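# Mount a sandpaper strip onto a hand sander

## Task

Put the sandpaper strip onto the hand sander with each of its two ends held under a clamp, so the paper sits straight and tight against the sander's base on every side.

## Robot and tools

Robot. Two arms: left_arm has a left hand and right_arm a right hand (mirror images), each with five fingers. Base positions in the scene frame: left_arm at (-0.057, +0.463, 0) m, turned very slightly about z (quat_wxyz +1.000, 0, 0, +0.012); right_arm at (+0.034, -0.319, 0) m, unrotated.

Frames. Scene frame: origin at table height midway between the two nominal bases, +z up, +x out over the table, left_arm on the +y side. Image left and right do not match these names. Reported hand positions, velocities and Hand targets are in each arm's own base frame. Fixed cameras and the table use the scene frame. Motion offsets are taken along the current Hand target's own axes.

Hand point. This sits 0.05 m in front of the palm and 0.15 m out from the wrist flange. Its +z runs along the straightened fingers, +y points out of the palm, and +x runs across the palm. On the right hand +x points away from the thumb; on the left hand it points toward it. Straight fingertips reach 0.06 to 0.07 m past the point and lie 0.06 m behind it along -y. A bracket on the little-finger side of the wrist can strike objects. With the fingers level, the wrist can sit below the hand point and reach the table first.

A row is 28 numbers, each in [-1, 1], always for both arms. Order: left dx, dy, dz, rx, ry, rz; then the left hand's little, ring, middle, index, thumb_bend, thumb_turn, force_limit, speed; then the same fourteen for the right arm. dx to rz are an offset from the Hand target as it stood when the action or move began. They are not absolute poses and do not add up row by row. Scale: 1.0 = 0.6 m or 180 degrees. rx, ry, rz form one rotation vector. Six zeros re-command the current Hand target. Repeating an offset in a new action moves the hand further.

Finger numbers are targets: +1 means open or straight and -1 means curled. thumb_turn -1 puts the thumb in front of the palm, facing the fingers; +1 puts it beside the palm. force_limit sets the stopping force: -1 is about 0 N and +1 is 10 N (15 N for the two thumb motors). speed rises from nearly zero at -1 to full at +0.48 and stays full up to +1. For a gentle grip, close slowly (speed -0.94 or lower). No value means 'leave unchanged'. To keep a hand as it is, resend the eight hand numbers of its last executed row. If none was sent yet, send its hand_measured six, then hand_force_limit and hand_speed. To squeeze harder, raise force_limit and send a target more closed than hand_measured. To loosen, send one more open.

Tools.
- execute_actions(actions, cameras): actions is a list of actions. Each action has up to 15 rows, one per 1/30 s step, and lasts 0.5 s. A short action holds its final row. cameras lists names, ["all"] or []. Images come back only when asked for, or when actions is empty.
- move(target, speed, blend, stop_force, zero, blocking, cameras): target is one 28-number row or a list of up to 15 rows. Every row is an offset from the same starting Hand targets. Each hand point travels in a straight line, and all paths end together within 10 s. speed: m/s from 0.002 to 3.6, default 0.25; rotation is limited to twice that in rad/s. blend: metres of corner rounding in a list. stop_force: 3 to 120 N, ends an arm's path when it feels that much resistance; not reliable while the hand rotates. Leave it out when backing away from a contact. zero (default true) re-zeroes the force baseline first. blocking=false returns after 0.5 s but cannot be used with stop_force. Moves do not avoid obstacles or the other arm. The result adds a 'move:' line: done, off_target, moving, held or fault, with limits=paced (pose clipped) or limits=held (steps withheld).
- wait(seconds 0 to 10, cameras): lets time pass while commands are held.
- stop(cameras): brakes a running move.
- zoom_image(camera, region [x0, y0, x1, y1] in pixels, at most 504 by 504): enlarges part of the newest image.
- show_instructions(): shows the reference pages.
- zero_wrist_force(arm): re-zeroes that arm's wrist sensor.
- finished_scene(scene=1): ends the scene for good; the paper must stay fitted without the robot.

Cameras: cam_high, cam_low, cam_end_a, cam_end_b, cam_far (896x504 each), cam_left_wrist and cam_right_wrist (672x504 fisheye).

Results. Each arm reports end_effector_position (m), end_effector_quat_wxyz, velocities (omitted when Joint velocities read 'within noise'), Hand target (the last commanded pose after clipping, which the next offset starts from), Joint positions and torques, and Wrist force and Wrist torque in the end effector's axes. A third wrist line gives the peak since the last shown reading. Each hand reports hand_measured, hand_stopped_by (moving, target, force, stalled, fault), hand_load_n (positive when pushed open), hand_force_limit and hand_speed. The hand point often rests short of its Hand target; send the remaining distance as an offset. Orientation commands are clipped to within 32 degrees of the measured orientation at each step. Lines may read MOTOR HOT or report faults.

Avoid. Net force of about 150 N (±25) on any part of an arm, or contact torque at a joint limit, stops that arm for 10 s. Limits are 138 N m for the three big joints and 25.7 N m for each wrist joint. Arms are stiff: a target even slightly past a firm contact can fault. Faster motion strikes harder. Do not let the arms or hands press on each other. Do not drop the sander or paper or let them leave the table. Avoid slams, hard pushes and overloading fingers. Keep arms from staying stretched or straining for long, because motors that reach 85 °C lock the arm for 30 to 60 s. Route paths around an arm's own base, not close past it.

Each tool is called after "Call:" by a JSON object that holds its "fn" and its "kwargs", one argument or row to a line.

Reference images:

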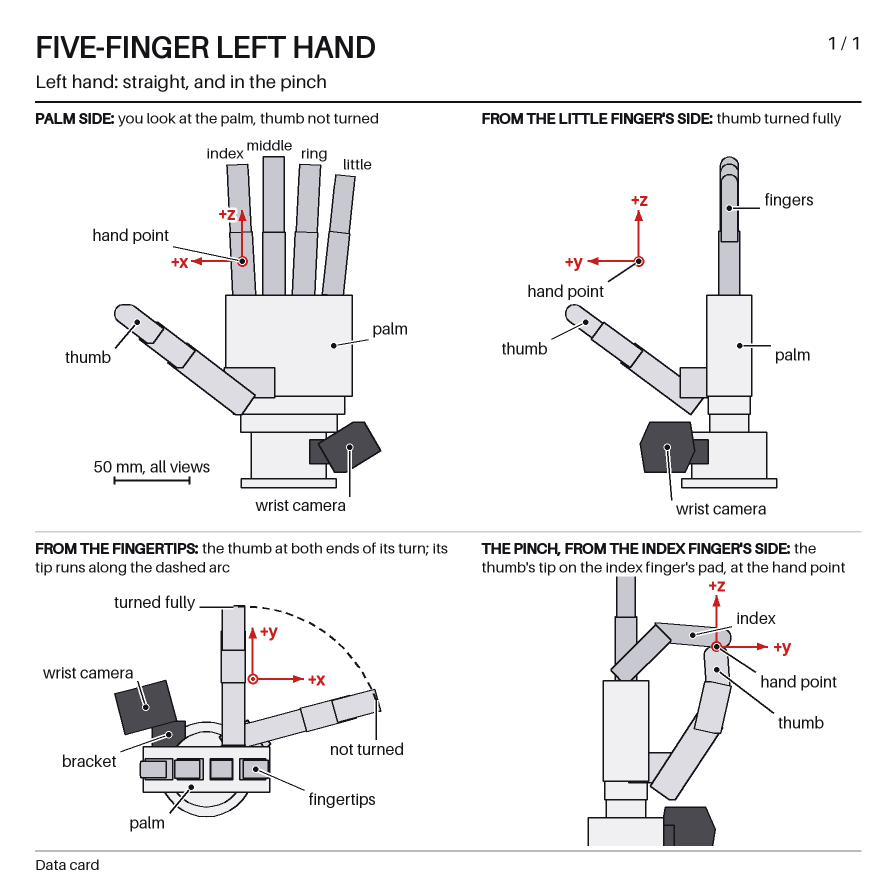

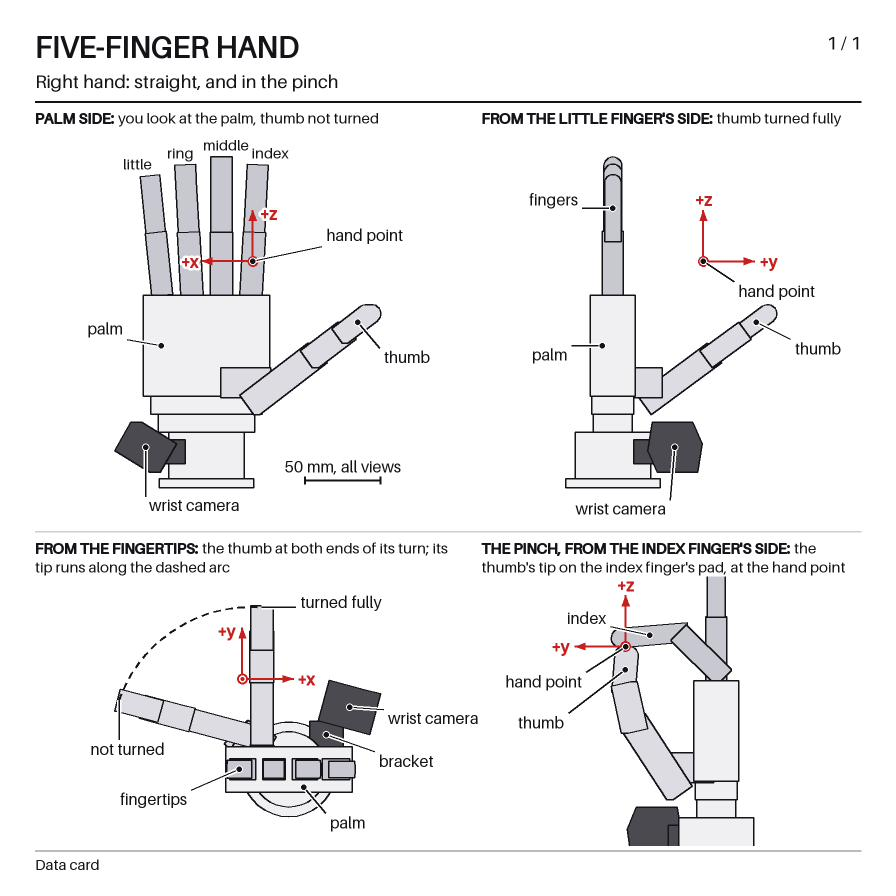

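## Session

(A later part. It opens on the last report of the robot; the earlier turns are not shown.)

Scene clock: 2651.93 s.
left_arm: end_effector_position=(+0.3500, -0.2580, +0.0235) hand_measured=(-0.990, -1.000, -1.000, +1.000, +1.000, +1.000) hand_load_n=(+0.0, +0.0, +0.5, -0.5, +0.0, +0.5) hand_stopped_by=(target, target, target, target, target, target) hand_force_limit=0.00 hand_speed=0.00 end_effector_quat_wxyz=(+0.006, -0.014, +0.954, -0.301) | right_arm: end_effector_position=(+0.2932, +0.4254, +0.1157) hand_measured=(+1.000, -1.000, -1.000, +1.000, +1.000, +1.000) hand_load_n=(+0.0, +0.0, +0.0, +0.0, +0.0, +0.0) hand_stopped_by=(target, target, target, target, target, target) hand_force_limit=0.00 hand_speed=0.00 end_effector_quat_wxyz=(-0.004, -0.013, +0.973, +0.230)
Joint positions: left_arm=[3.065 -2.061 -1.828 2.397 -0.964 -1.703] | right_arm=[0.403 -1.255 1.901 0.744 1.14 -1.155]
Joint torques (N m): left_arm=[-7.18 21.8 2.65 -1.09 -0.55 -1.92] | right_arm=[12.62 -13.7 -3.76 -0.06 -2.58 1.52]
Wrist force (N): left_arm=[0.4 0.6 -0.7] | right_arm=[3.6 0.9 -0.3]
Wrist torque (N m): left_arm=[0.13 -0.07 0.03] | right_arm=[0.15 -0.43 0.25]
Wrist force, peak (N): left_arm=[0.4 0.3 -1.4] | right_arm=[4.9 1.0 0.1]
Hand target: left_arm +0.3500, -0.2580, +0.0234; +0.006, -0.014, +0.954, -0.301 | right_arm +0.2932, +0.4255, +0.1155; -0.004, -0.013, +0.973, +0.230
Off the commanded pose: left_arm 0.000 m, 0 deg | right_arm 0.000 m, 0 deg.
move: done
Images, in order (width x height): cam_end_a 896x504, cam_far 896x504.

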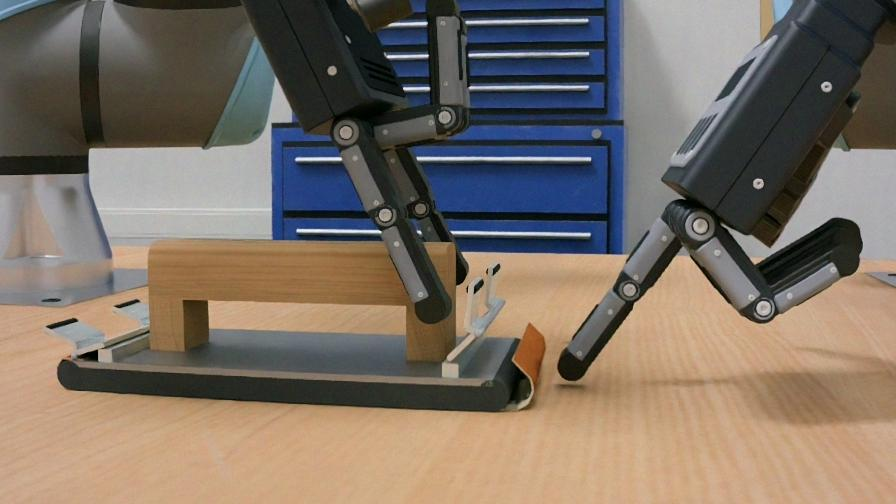

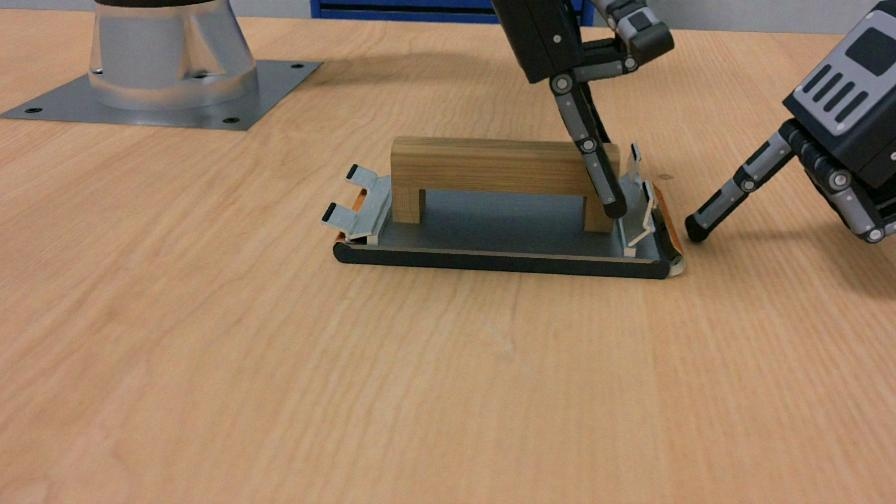

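Call:
{"fn": "move", "kwargs": {
  "target": [0,0.0018,0.0027,0,0,0,-0.99,-1,-1,1,1,1,0,0, -0.0006,0.0179,0.009,0,0,0,1,-1,-1,1,1,1,0,0],
  "speed": 0.02,
  "stop_force": 3,
  "cameras": ["cam_far", "cam_end_a"]
}}

Call:
{"fn": "zoom_image", "kwargs": {
  "camera": "cam_end_a",
  "region": [420, 270, 620, 430]
}}

Scene clock: 2661.90 s.
left_arm: end_effector_position=(+0.3500, -0.2581, +0.0214) hand_measured=(-0.990, -1.000, -1.000, +1.000, +1.000, +1.000) hand_load_n=(+0.0, +0.0, +0.0, +0.0, +0.0, +0.0) hand_stopped_by=(target, target, target, target, target, target) hand_force_limit=0.00 hand_speed=0.00 end_effector_quat_wxyz=(+0.006, -0.014, +0.954, -0.301) | right_arm: end_effector_position=(+0.2932, +0.4336, +0.1155) hand_measured=(+1.000, -1.000, -1.000, +1.000, +1.000, +1.000) hand_load_n=(+0.0, +0.0, +0.0, +0.5, -0.5, +0.0) hand_stopped_by=(target, target, target, target, target, target) hand_force_limit=0.00 hand_speed=0.00 end_effector_quat_wxyz=(-0.004, -0.013, +0.973, +0.230)
Joint positions: left_arm=[3.064 -2.065 -1.829 2.401 -0.964 -1.703] | right_arm=[0.424 -1.244 1.883 0.742 1.144 -1.132]
Joint torques (N m): left_arm=[-6.29 21.89 1.87 -0.94 -0.56 -1.9] | right_arm=[-12.98 -39.49 -2.92 4.68 -2.7 -1.36]
Wrist force (N): left_arm=[0.4 0.8 -0.6] | right_arm=[3.9 1.0 0.0]
Wrist torque (N m): left_arm=[0.16 -0.06 0.02] | right_arm=[0.12 -0.48 0.38]
Wrist force, peak (N): left_arm=[0.5 0.9 -0.9] | right_arm=[4.0 -1.0 -1.5]
Hand target: left_arm +0.3500, -0.2581, +0.0214; +0.006, -0.014, +0.954, -0.301 | right_arm +0.2932, +0.4336, +0.1155; -0.004, -0.013, +0.973, +0.230 (not the last commanded pose)
Off the commanded pose: left_arm 0.000 m, 0 deg | right_arm 0.004 m, 0 deg.
move: contact (right_arm)
Images, in order (width x height): cam_end_a 896x504, cam_far 896x504.

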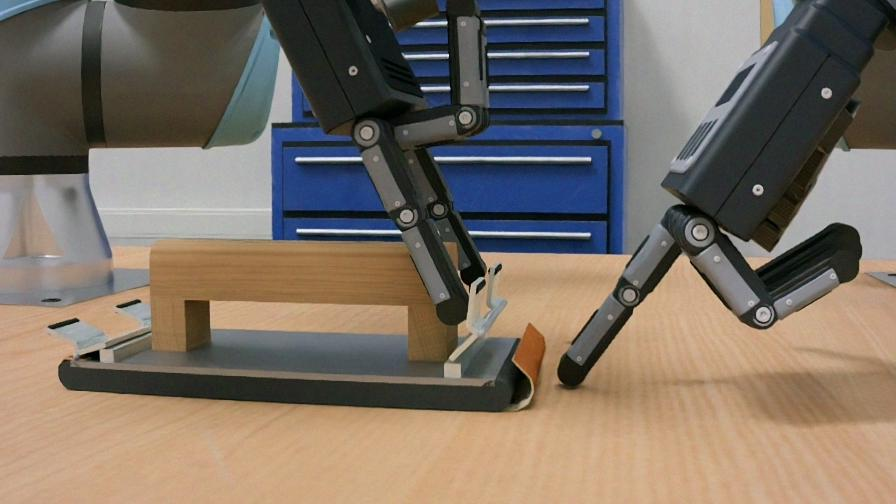

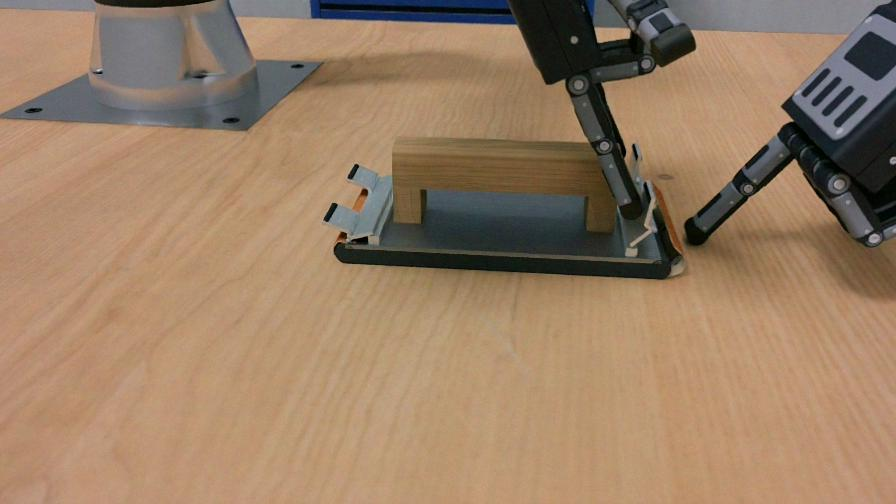

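Scaled by 2.520 from the camera's 896x504 image, which has a finer 1280x720 frame.

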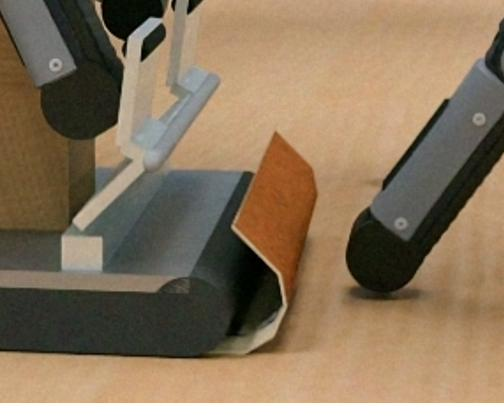

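Call:
{"fn": "move", "kwargs": {
  "target": [
    [0.0005,-0.0082,0.0057,0,0,0,-0.99,-1,-1,1,1,1,0,0, 0,0,0,0,0,0,1,-1,-1,1,1,1,0,0],
    [0.0007,-0.0413,0.0077,0,0,0,-0.99,-1,-1,1,1,1,0,0, 0,0,0,0,0,0,1,-1,-1,1,1,1,0,0]
  ],
  "speed": 0.02,
  "stop_force": 8,
  "cameras": ["cam_far", "cam_end_a"]
}}

Call:
{"fn": "zoom_image", "kwargs": {
  "camera": "cam_end_a",
  "region": [420, 270, 620, 430]
}}

Call:
{"fn": "zoom_image", "kwargs": {
  "camera": "cam_far",
  "region": [590, 140, 740, 290]
}}

Scene clock: 2676.50 s.
left_arm: end_effector_position=(+0.3502, -0.2810, +0.0319) hand_measured=(-0.990, -1.000, -1.000, +1.000, +1.000, +1.000) hand_load_n=(+0.0, +0.0, +0.0, -1.5, +0.0, +0.0) hand_stopped_by=(target, target, target, target, target, target) hand_force_limit=0.00 hand_speed=0.00 end_effector_quat_wxyz=(+0.006, -0.014, +0.954, -0.301) | right_arm: end_effector_position=(+0.2932, +0.4336, +0.1155) hand_measured=(+1.000, -1.000, -1.000, +1.000, +1.000, +1.000) hand_load_n=(+0.0, +0.0, +0.0, +0.0, +0.0, +0.0) hand_stopped_by=(target, target, target, target, target, target) hand_force_limit=0.00 hand_speed=0.00 end_effector_quat_wxyz=(-0.004, -0.013, +0.973, +0.230)
Joint positions: left_arm=[3.007 -2.06 -1.788 2.395 -0.969 -1.773] | right_arm=[0.424 -1.244 1.883 0.742 1.144 -1.132]
Joint torques (N m): left_arm=[-7.62 37.67 21.93 -3.81 -0.18 -1.78] | right_arm=[-13.1 -39.56 -2.99 4.55 -2.57 -1.16]
Wrist force (N): left_arm=[0.5 1.9 -3.3] | right_arm=[4.1 1.0 0.1]
Wrist torque (N m): left_arm=[0.24 -0.09 0.02] | right_arm=[0.13 -0.50 0.39]
Wrist force, peak (N): left_arm=[0.3 3.7 -5.2] | right_arm=[4.4 0.7 0.1]
Hand target: left_arm +0.3502, -0.2810, +0.0319; +0.006, -0.014, +0.954, -0.301 | right_arm +0.2932, +0.4336, +0.1155; -0.004, -0.013, +0.973, +0.230
Off the commanded pose: left_arm 0.000 m, 0 deg | right_arm 0.000 m, 0 deg.
move: done
Images, in order (width x height): cam_end_a 896x504, cam_far 896x504.

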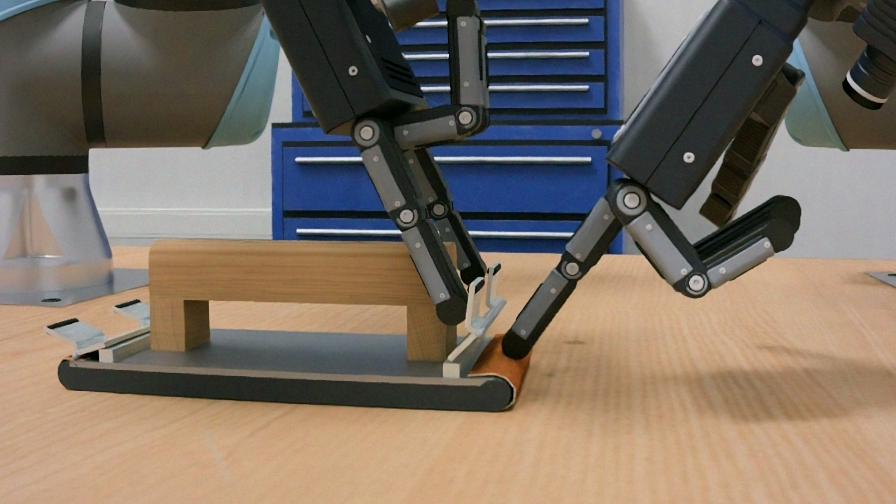

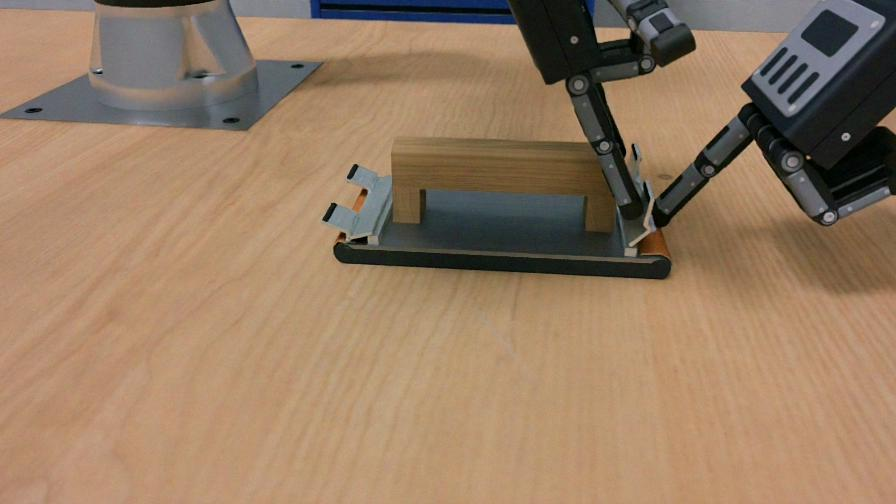

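Scaled by 2.520 from the camera's 896x504 image, which has a finer 1280x720 frame.

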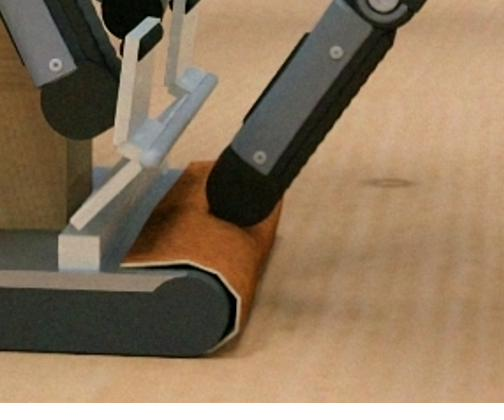

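Scaled by 3.360 from the camera's 896x504 image, which has a finer 1280x720 frame.

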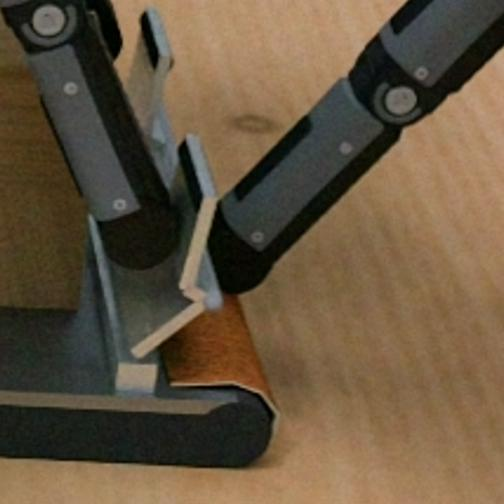

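Call:
{"fn": "move", "kwargs": {
  "target": [0,0.0004,0.0014,0,0,0,-0.99,-1,-1,1,1,1,0,0, 0,0,0,0,0,0,1,-1,-1,1,1,1,0,0],
  "speed": 0.005,
  "stop_force": 6,
  "cameras": []
}}

Scene clock: 2691.73 s.
left_arm: end_effector_position=(+0.3503, -0.2812, +0.0314) hand_measured=(-0.990, -1.000, -1.000, +1.000, +1.000, +1.000) hand_load_n=(+0.0, +0.0, +0.0, -1.0, +0.5, +0.0) hand_stopped_by=(target, target, target, target, target, target) hand_force_limit=0.00 hand_speed=0.00 end_effector_quat_wxyz=(+0.006, -0.014, +0.954, -0.301) | right_arm: end_effector_position=(+0.2932, +0.4336, +0.1155) hand_measured=(+1.000, -1.000, -1.000, +1.000, +1.000, +1.000) hand_load_n=(+0.0, +0.5, +0.0, +0.0, +0.0, +0.0) hand_stopped_by=(target, target, target, target, target, target) hand_force_limit=0.00 hand_speed=0.00 end_effector_quat_wxyz=(-0.004, -0.013, +0.973, +0.230)
Joint positions: left_arm=[3.006 -2.061 -1.788 2.397 -0.97 -1.773] | right_arm=[0.424 -1.244 1.883 0.742 1.144 -1.132]
Joint torques (N m): left_arm=[-2.51 31.87 10.96 -3.26 -0.14 -0.01] | right_arm=[-12.61 -39.37 -3.06 4.52 -2.57 -1.28]
Wrist force (N): left_arm=[0.9 1.3 -11.1] | right_arm=[3.7 1.0 -0.1]
Wrist torque (N m): left_arm=[0.68 -0.07 0.05] | right_arm=[0.14 -0.43 0.37]
Wrist force, peak (N): left_arm=[1.0 1.3 -11.3] | right_arm=[4.1 1.2 0.1]
Hand target: left_arm +0.3503, -0.2812, +0.0314; +0.006, -0.014, +0.954, -0.301 | right_arm +0.2932, +0.4336, +0.1155; -0.004, -0.013, +0.973, +0.230
Off the commanded pose: left_arm 0.000 m, 0 deg | right_arm 0.000 m, 0 deg.
move: contact (left_arm)
No camera images: "cameras" was empty.

Call:
{"fn": "move", "kwargs": {
  "target": [0,0,0,0,0,0,-0.99,-1,-1,1,1,1,0,0, -0.0003,0.007,0.0064,0,0,0,1,-1,-1,1,1,1,0,0],
  "speed": 0.012,
  "stop_force": 9,
  "cameras": ["cam_far", "cam_end_a"]
}}

Call:
{"fn": "zoom_image", "kwargs": {
  "camera": "cam_end_a",
  "region": [420, 270, 620, 430]
}}

Call:
{"fn": "zoom_image", "kwargs": {
  "camera": "cam_far",
  "region": [590, 140, 740, 290]
}}

Scene clock: 2701.87 s.
left_arm: end_effector_position=(+0.3503, -0.2812, +0.0314) hand_measured=(-0.990, -1.000, -1.000, +1.000, +1.000, +1.000) hand_load_n=(+0.0, +0.0, +0.0, +0.0, -0.5, +0.0) hand_stopped_by=(target, target, target, target, target, target) hand_force_limit=0.00 hand_speed=0.00 end_effector_quat_wxyz=(+0.006, -0.014, +0.954, -0.301) | right_arm: end_effector_position=(+0.2932, +0.4391, +0.1140) hand_measured=(+1.000, -1.000, -1.000, +1.000, +1.000, +1.000) hand_load_n=(+0.0, +0.0, +0.0, +0.0, +0.0, +0.0) hand_stopped_by=(target, target, target, target, target, target) hand_force_limit=0.00 hand_speed=0.00 end_effector_quat_wxyz=(-0.004, -0.013, +0.973, +0.230)
Joint positions: left_arm=[3.006 -2.061 -1.788 2.397 -0.97 -1.773] | right_arm=[0.438 -1.235 1.872 0.737 1.147 -1.117]
Joint torques (N m): left_arm=[4.77 34.41 11.29 -2.95 -0.53 0.64] | right_arm=[12.39 -16.21 -26.5 -0.18 1.42 1.53]
Wrist force (N): left_arm=[0.4 -0.3 -3.0] | right_arm=[3.8 1.0 0.0]
Wrist torque (N m): left_arm=[0.30 -0.08 0.02] | right_arm=[0.11 -0.45 0.24]
Wrist force, peak (N): left_arm=[0.7 1.5 -11.2] | right_arm=[3.4 -3.9 -5.8]
Hand target: left_arm +0.3503, -0.2812, +0.0314; +0.006, -0.014, +0.954, -0.301 | right_arm +0.2932, +0.4391, +0.1140; -0.004, -0.013, +0.973, +0.230
Off the commanded pose: left_arm 0.000 m, 0 deg | right_arm 0.000 m, 0 deg.
move: done
Images, in order (width x height): cam_end_a 896x504, cam_far 896x504.

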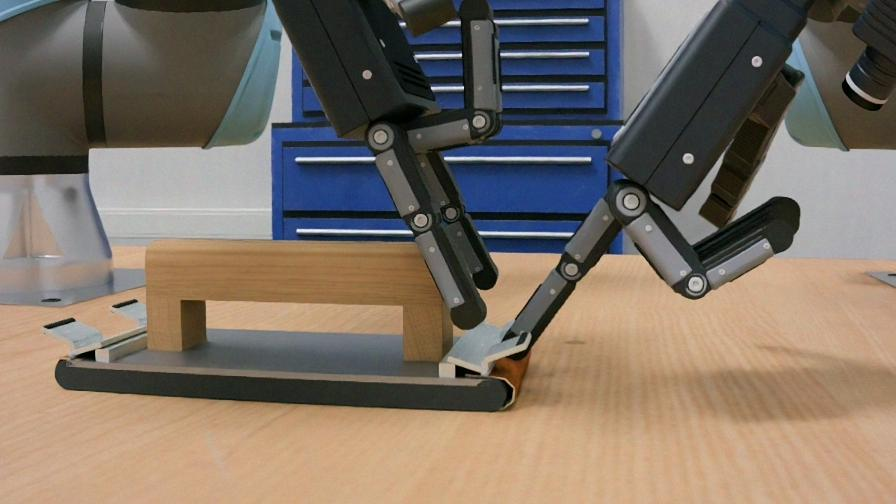

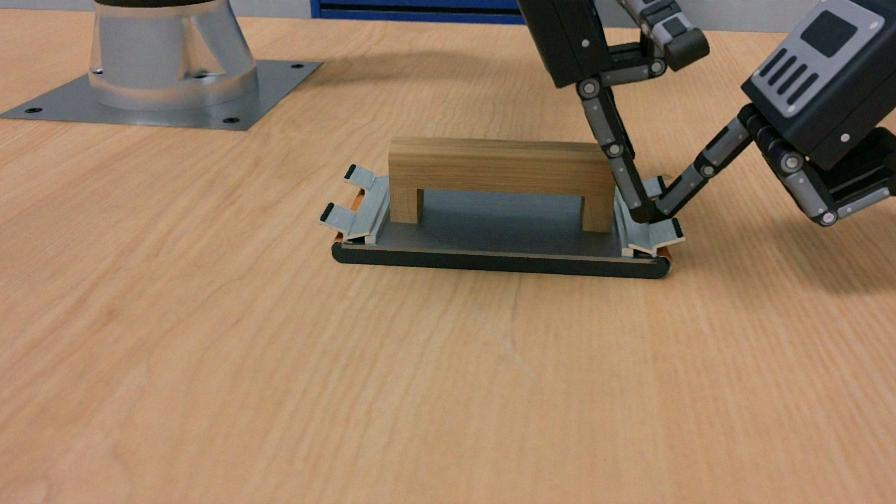

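Scaled by 2.520 from the camera's 896x504 image, which has a finer 1280x720 frame.

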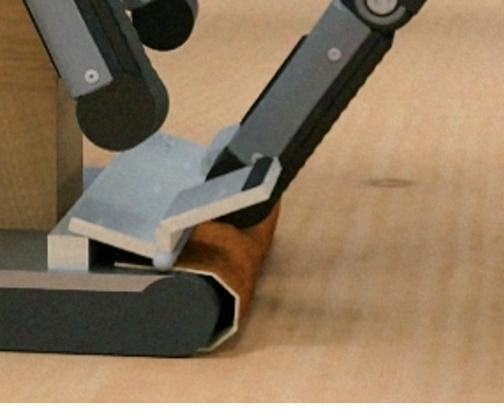

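Scaled by 3.360 from the camera's 896x504 image, which has a finer 1280x720 frame.

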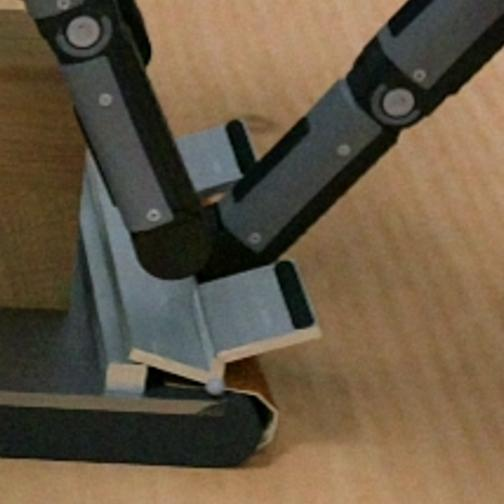

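Call:
{"fn": "move", "kwargs": {
  "target": [0,0,-0.0833,0,0,0,-0.99,-1,-1,1,1,1,0,0, 0,0.06,-0.1191,0,0,0,1,-1,-1,1,1,1,0,0],
  "speed": 0.08,
  "cameras": ["cam_far", "cam_end_a", "cam_end_b", "cam_high"]
}}

Call:
{"fn": "zoom_image", "kwargs": {
  "camera": "cam_end_a",
  "region": [430, 310, 560, 420]
}}

Call:
{"fn": "zoom_image", "kwargs": {
  "camera": "cam_far",
  "region": [590, 160, 720, 290]
}}

Call:
{"fn": "zoom_image", "kwargs": {
  "camera": "cam_end_a",
  "region": [40, 290, 170, 410]
}}

Call:
{"fn": "zoom_image", "kwargs": {
  "camera": "cam_end_b",
  "region": [440, 250, 640, 420]
}}

Scene clock: 2714.33 s.
left_arm: end_effector_position=(+0.3493, -0.2526, +0.0722) hand_measured=(-0.990, -1.000, -1.000, +1.000, +1.000, +1.000) hand_load_n=(+0.0, +0.5, +0.0, +0.0, +0.0, +0.0) hand_stopped_by=(target, target, target, target, target, target) hand_force_limit=0.00 hand_speed=0.00 end_effector_quat_wxyz=(+0.006, -0.014, +0.954, -0.301) | right_arm: end_effector_position=(+0.2933, +0.4393, +0.1939) hand_measured=(+1.000, -1.000, -1.000, +1.000, +1.000, +1.000) hand_load_n=(+0.0, +0.5, +0.0, +0.0, +0.0, +0.5) hand_stopped_by=(target, target, target, target, target, target) hand_force_limit=0.00 hand_speed=0.00 end_effector_quat_wxyz=(-0.004, -0.013, +0.973, +0.230)
Joint positions: left_arm=[3.079 -1.982 -1.797 2.277 -0.963 -1.686] | right_arm=[0.439 -1.333 1.769 0.939 1.147 -1.117]
Joint torques (N m): left_arm=[9.41 36.62 3.98 -4.18 1.98 1.56] | right_arm=[-13.03 -37.21 -28.85 4.82 1.47 -1.24]
Wrist force (N): left_arm=[0.4 0.8 -0.6] | right_arm=[3.9 1.5 -0.3]
Wrist torque (N m): left_arm=[0.16 -0.06 -0.09] | right_arm=[0.19 -0.43 0.36]
Wrist force, peak (N): left_arm=[0.3 -0.5 -3.3] | right_arm=[4.4 1.3 -0.4]
Hand target: left_arm +0.3493, -0.2525, +0.0723; +0.006, -0.014, +0.954, -0.301 | right_arm +0.2933, +0.4393, +0.1940; -0.004, -0.013, +0.973, +0.230
Off the commanded pose: left_arm 0.000 m, 0 deg | right_arm 0.000 m, 0 deg.
move: done
Images, in order (width x height): cam_high 896x504, cam_end_a 896x504, cam_end_b 896x504, cam_far 896x504.

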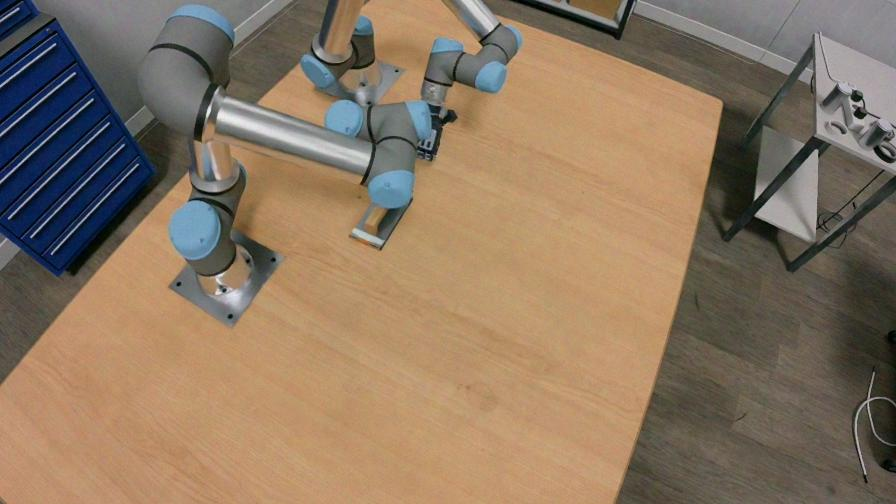

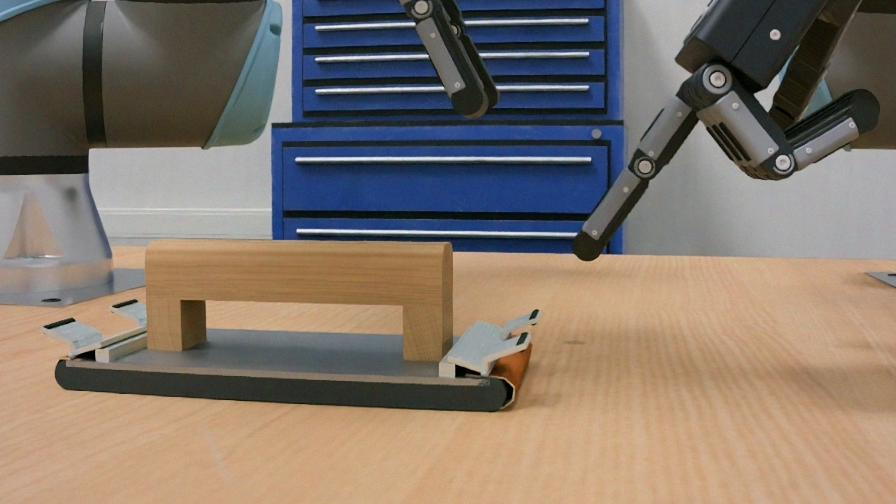

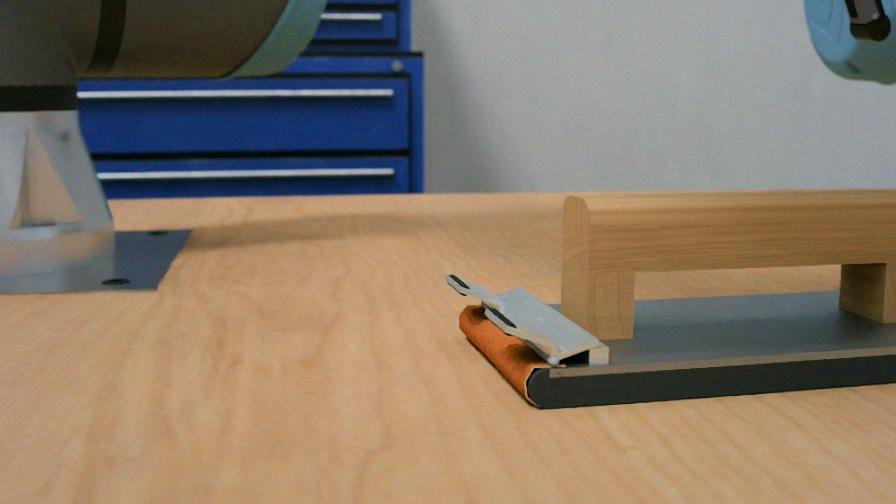

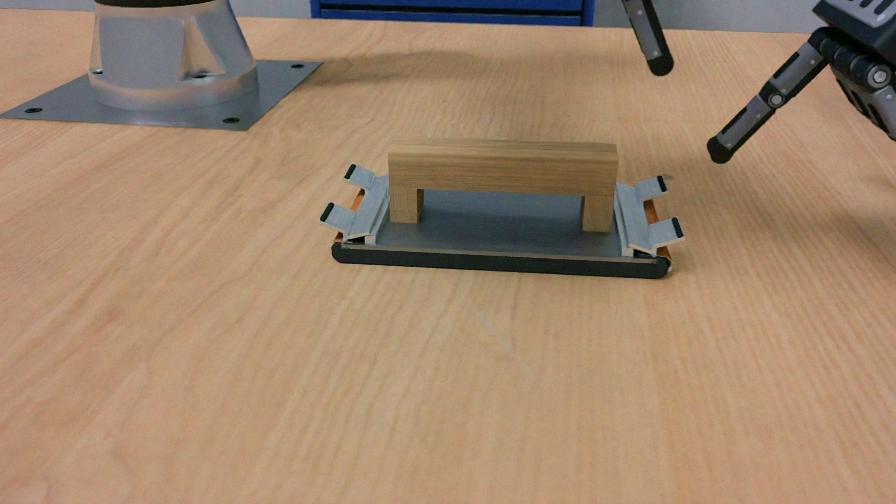

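Scaled by 3.877 from the camera's 896x504 image, which has a finer 1280x720 frame.

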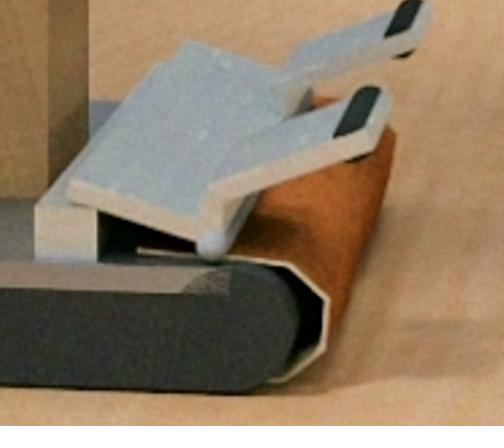

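Scaled by 3.877 from the camera's 896x504 image, which has a finer 1280x720 frame.

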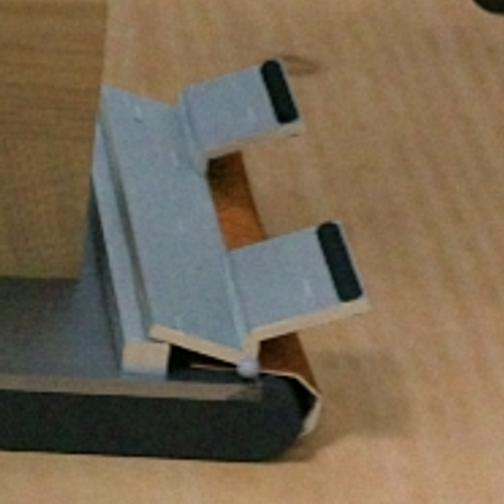

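Scaled by 3.877 from the camera's 896x504 image, which has a finer 1280x720 frame.

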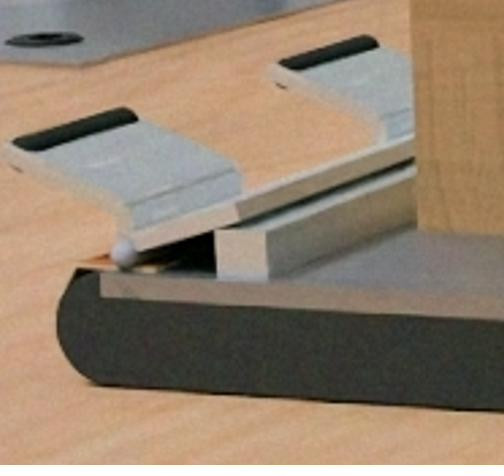

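Scaled by 2.520 from the camera's 896x504 image, which has a finer 1280x720 frame.

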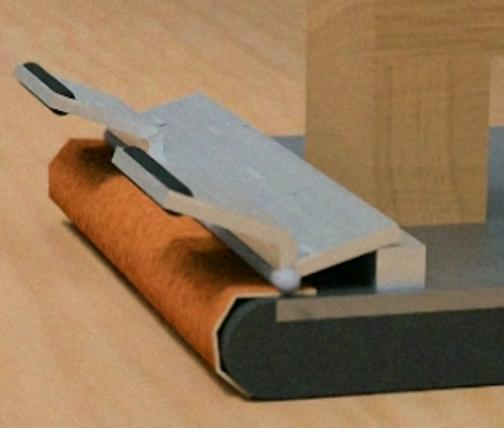

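Call:
{"fn": "move", "kwargs": {
  "target": [
    [0,0,0,0,0,0,-0.99,-1,-1,1,1,1,0,0, 0.0545,-0.2503,-0.1262,0,0,0,-1,-1,-1,1,1,1,0,0],
    [0,0,0,0,0,0,-0.99,-1,-1,1,1,1,0,0, 0.0542,-0.288,-0.0182,0,0,0,-1,-1,-1,1,1,1,0,0]
  ],
  "speed": 0.12,
  "blend": 0.01,
  "cameras": []
}}

Call:
{"fn": "move", "kwargs": {
  "target": [0,0,0,0,0,0,-0.99,-1,-1,1,1,1,0,0, -0.0008,0.0238,0.012,0,0,0,-1,-1,-1,1,1,1,0,0],
  "speed": 0.015,
  "stop_force": 3,
  "cameras": ["cam_far", "cam_end_b"]
}}

Scene clock: 2742.80 s.
left_arm: end_effector_position=(+0.3493, -0.2525, +0.0723) hand_measured=(-0.990, -1.000, -1.000, +1.000, +1.000, +1.000) hand_load_n=(+0.0, +0.0, +0.0, +0.0, +0.0, +0.0) hand_stopped_by=(target, target, target, target, target, target) hand_force_limit=0.00 hand_speed=0.00 end_effector_quat_wxyz=(+0.006, -0.014, +0.954, -0.301) | right_arm: end_effector_position=(+0.2651, +0.2790, +0.1265) hand_measured=(-1.000, -1.000, -1.000, +1.000, +1.000, +1.000) hand_load_n=(+0.0, +0.0, +0.0, +0.0, -0.5, +0.0) hand_stopped_by=(target, target, target, target, target, target) hand_force_limit=0.00 hand_speed=0.00 end_effector_quat_wxyz=(-0.004, -0.013, +0.973, +0.230)
Joint positions: left_arm=[3.079 -1.982 -1.797 2.277 -0.963 -1.686] | right_arm=[-0.09 -1.473 2.226 0.878 1.11 -1.702]
Joint torques (N m): left_arm=[9.1 35.43 4.21 -4.2 1.94 1.34] | right_arm=[14.07 -2.99 -1.03 0.09 -2.61 1.4]
Wrist force (N): left_arm=[0.3 0.8 -0.6] | right_arm=[3.5 1.1 -0.2]
Wrist torque (N m): left_arm=[0.16 -0.06 -0.09] | right_arm=[0.17 -0.38 0.25]
Wrist force, peak (N): left_arm=[0.2 0.9 -0.9] | right_arm=[4.3 1.8 -0.5]
Hand target: left_arm +0.3493, -0.2525, +0.0723; +0.006, -0.014, +0.954, -0.301 | right_arm +0.2651, +0.2791, +0.1264; -0.004, -0.013, +0.973, +0.230
Off the commanded pose: left_arm 0.000 m, 0 deg | right_arm 0.000 m, 0 deg.
move: done
No camera images: "cameras" was empty.

Scene clock: 2744.80 s.
left_arm: end_effector_position=(+0.3493, -0.2525, +0.0723) hand_measured=(-0.990, -1.000, -1.000, +1.000, +1.000, +1.000) hand_load_n=(+0.5, +0.0, +0.0, +0.0, +0.0, +0.0) hand_stopped_by=(target, target, target, target, target, target) hand_force_limit=0.00 hand_speed=0.00 end_effector_quat_wxyz=(+0.006, -0.014, +0.954, -0.301) | right_arm: end_effector_position=(+0.2651, +0.2915, +0.1264) hand_measured=(-1.000, -1.000, -1.000, +1.000, +1.000, +1.000) hand_load_n=(+0.0, +0.0, +0.0, +0.0, +0.0, +0.0) hand_stopped_by=(target, target, target, target, target, target) hand_force_limit=0.00 hand_speed=0.00 end_effector_quat_wxyz=(-0.004, -0.013, +0.973, +0.230)
Joint positions: left_arm=[3.079 -1.982 -1.797 2.277 -0.963 -1.686] | right_arm=[-0.036 -1.464 2.207 0.861 1.107 -1.642]
Joint torques (N m): left_arm=[8.65 35.39 4.56 -4.11 1.8 1.19] | right_arm=[-12.62 -29.31 -1.12 5.05 -0.05 -1.31]
Wrist force (N): left_arm=[0.3 0.7 -0.5] | right_arm=[3.4 0.6 -0.5]
Wrist torque (N m): left_arm=[0.15 -0.05 -0.09] | right_arm=[0.12 -0.40 0.34]
Wrist force, peak (N): left_arm=[0.3 1.1 -0.6] | right_arm=[4.0 -2.1 -2.6]
Hand target: left_arm +0.3493, -0.2525, +0.0723; +0.006, -0.014, +0.954, -0.301 | right_arm +0.2651, +0.2915, +0.1264; -0.004, -0.013, +0.973, +0.230 (not the last commanded pose)
Off the commanded pose: left_arm 0.000 m, 0 deg | right_arm 0.004 m, 0 deg.
move: contact (right_arm)
Images, in order (width x height): cam_end_b 896x504, cam_far 896x504.

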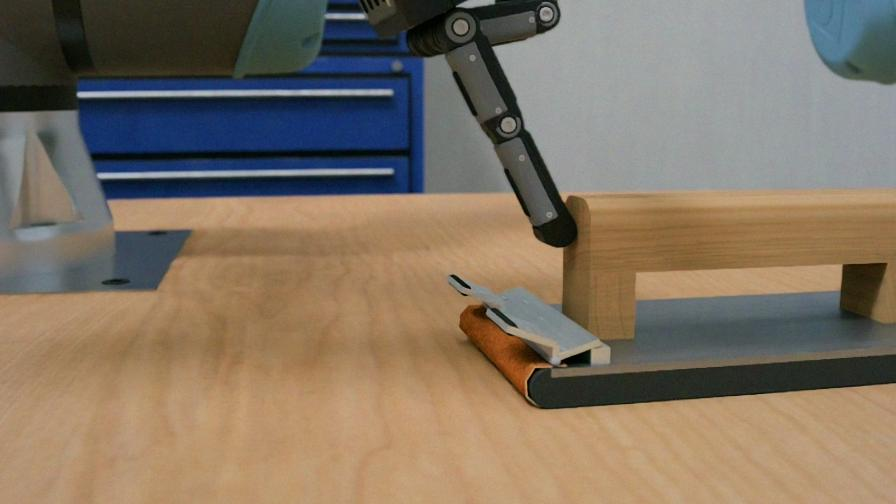

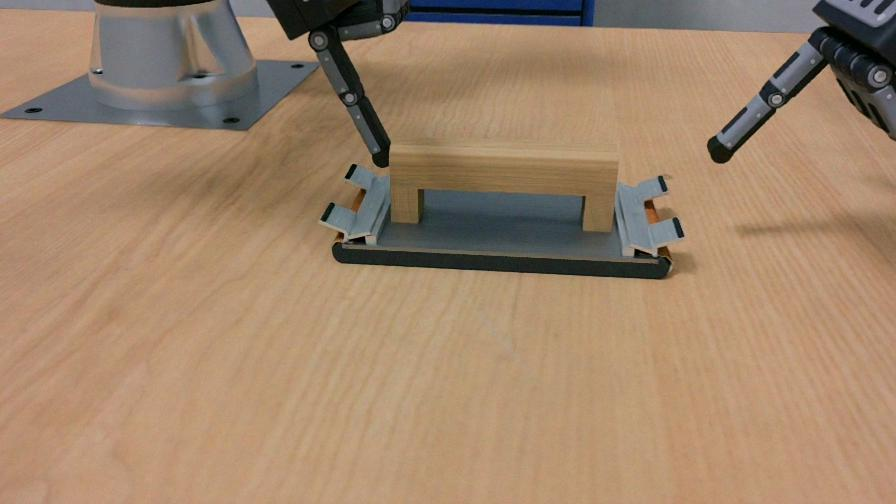

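Call:
{"fn": "move", "kwargs": {
  "target": [0,0,0,0,0,0,-0.99,-1,-1,1,1,1,0,0, -0.0001,0.0045,0.0022,0,0,0,-1,-1,-1,1,1,1,0,0],
  "speed": 0.01,
  "stop_force": 12,
  "cameras": ["cam_far", "cam_end_b", "cam_end_a"]
}}

Call:
{"fn": "zoom_image", "kwargs": {
  "camera": "cam_end_a",
  "region": [430, 310, 560, 420]
}}

Call:
{"fn": "zoom_image", "kwargs": {
  "camera": "cam_end_b",
  "region": [440, 250, 640, 420]
}}

Scene clock: 2753.50 s.
left_arm: end_effector_position=(+0.3493, -0.2525, +0.0723) hand_measured=(-0.990, -1.000, -1.000, +1.000, +1.000, +1.000) hand_load_n=(+0.0, +0.0, +0.0, +0.0, +0.0, +0.0) hand_stopped_by=(target, target, target, target, target, target) hand_force_limit=0.00 hand_speed=0.00 end_effector_quat_wxyz=(+0.006, -0.014, +0.954, -0.301) | right_arm: end_effector_position=(+0.2651, +0.2945, +0.1264) hand_measured=(-1.000, -1.000, -1.000, +1.000, +1.000, +1.000) hand_load_n=(+0.0, +0.0, +0.0, +0.5, -0.5, +0.0) hand_stopped_by=(target, target, target, target, target, target) hand_force_limit=0.00 hand_speed=0.00 end_effector_quat_wxyz=(-0.004, -0.013, +0.973, +0.230)
Joint positions: left_arm=[3.079 -1.982 -1.797 2.277 -0.963 -1.686] | right_arm=[-0.023 -1.462 2.202 0.857 1.107 -1.628]
Joint torques (N m): left_arm=[8.71 34.63 5.06 -4.15 1.74 1.27] | right_arm=[14.1 -3.61 -24.56 0.11 -3.78 1.32]
Wrist force (N): left_arm=[0.2 0.9 -0.6] | right_arm=[4.2 -3.7 -3.2]
Wrist torque (N m): left_arm=[0.17 -0.04 -0.10] | right_arm=[0.45 -0.40 0.23]
Wrist force, peak (N): left_arm=[0.2 1.0 -0.7] | right_arm=[4.3 -4.0 -3.0]
Hand target: left_arm +0.3493, -0.2525, +0.0723; +0.006, -0.014, +0.954, -0.301 | right_arm +0.2651, +0.2945, +0.1264; -0.004, -0.013, +0.973, +0.230
Off the commanded pose: left_arm 0.000 m, 0 deg | right_arm 0.000 m, 0 deg.
move: done
Images, in order (width x height): cam_end_a 896x504, cam_end_b 896x504, cam_far 896x504.

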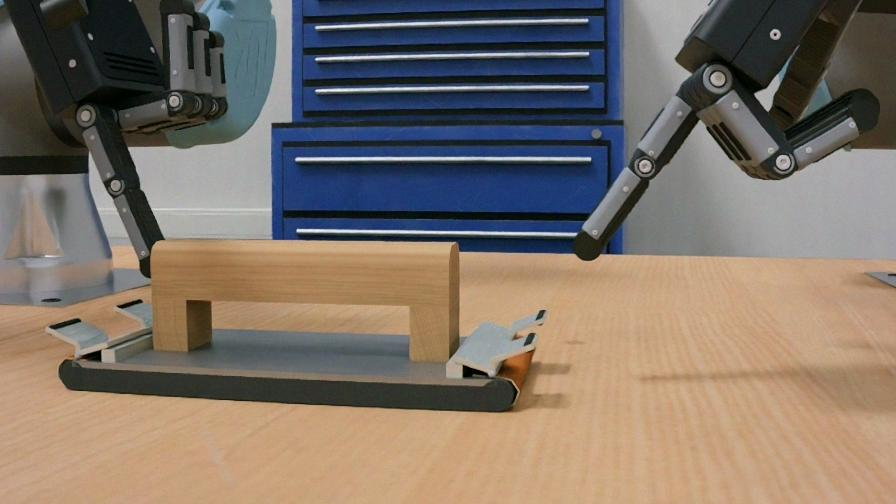

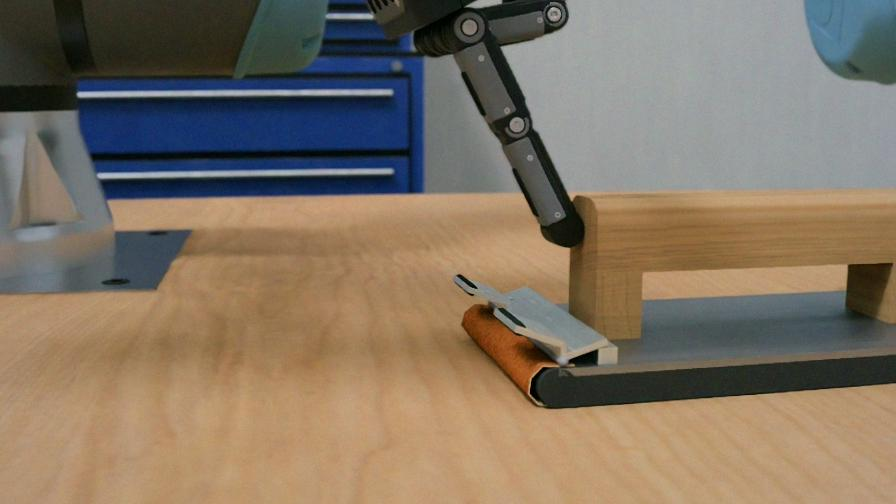

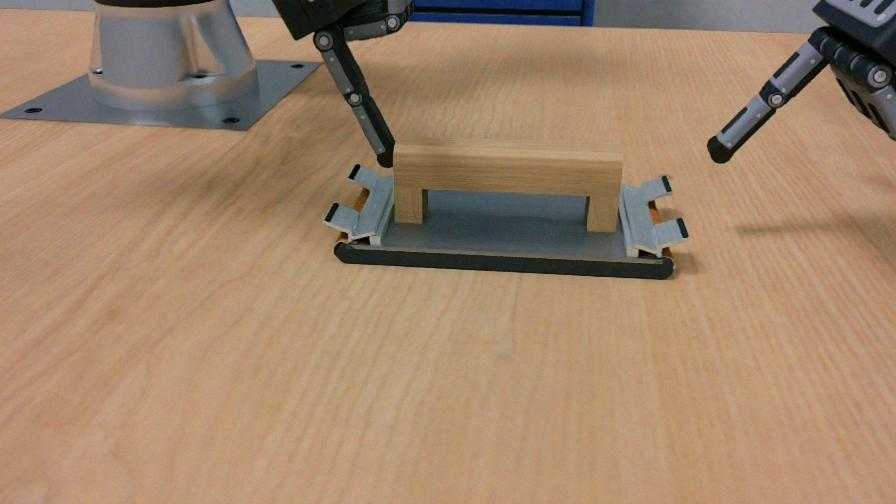

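Scaled by 3.877 from the camera's 896x504 image, which has a finer 1280x720 frame.

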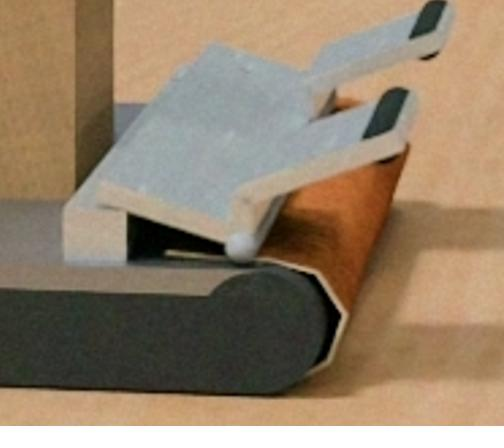

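Scaled by 2.520 from the camera's 896x504 image, which has a finer 1280x720 frame.

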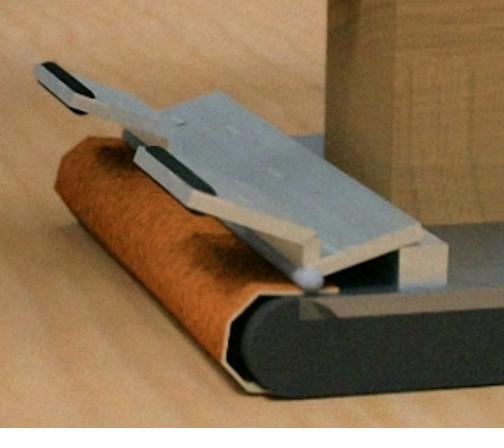

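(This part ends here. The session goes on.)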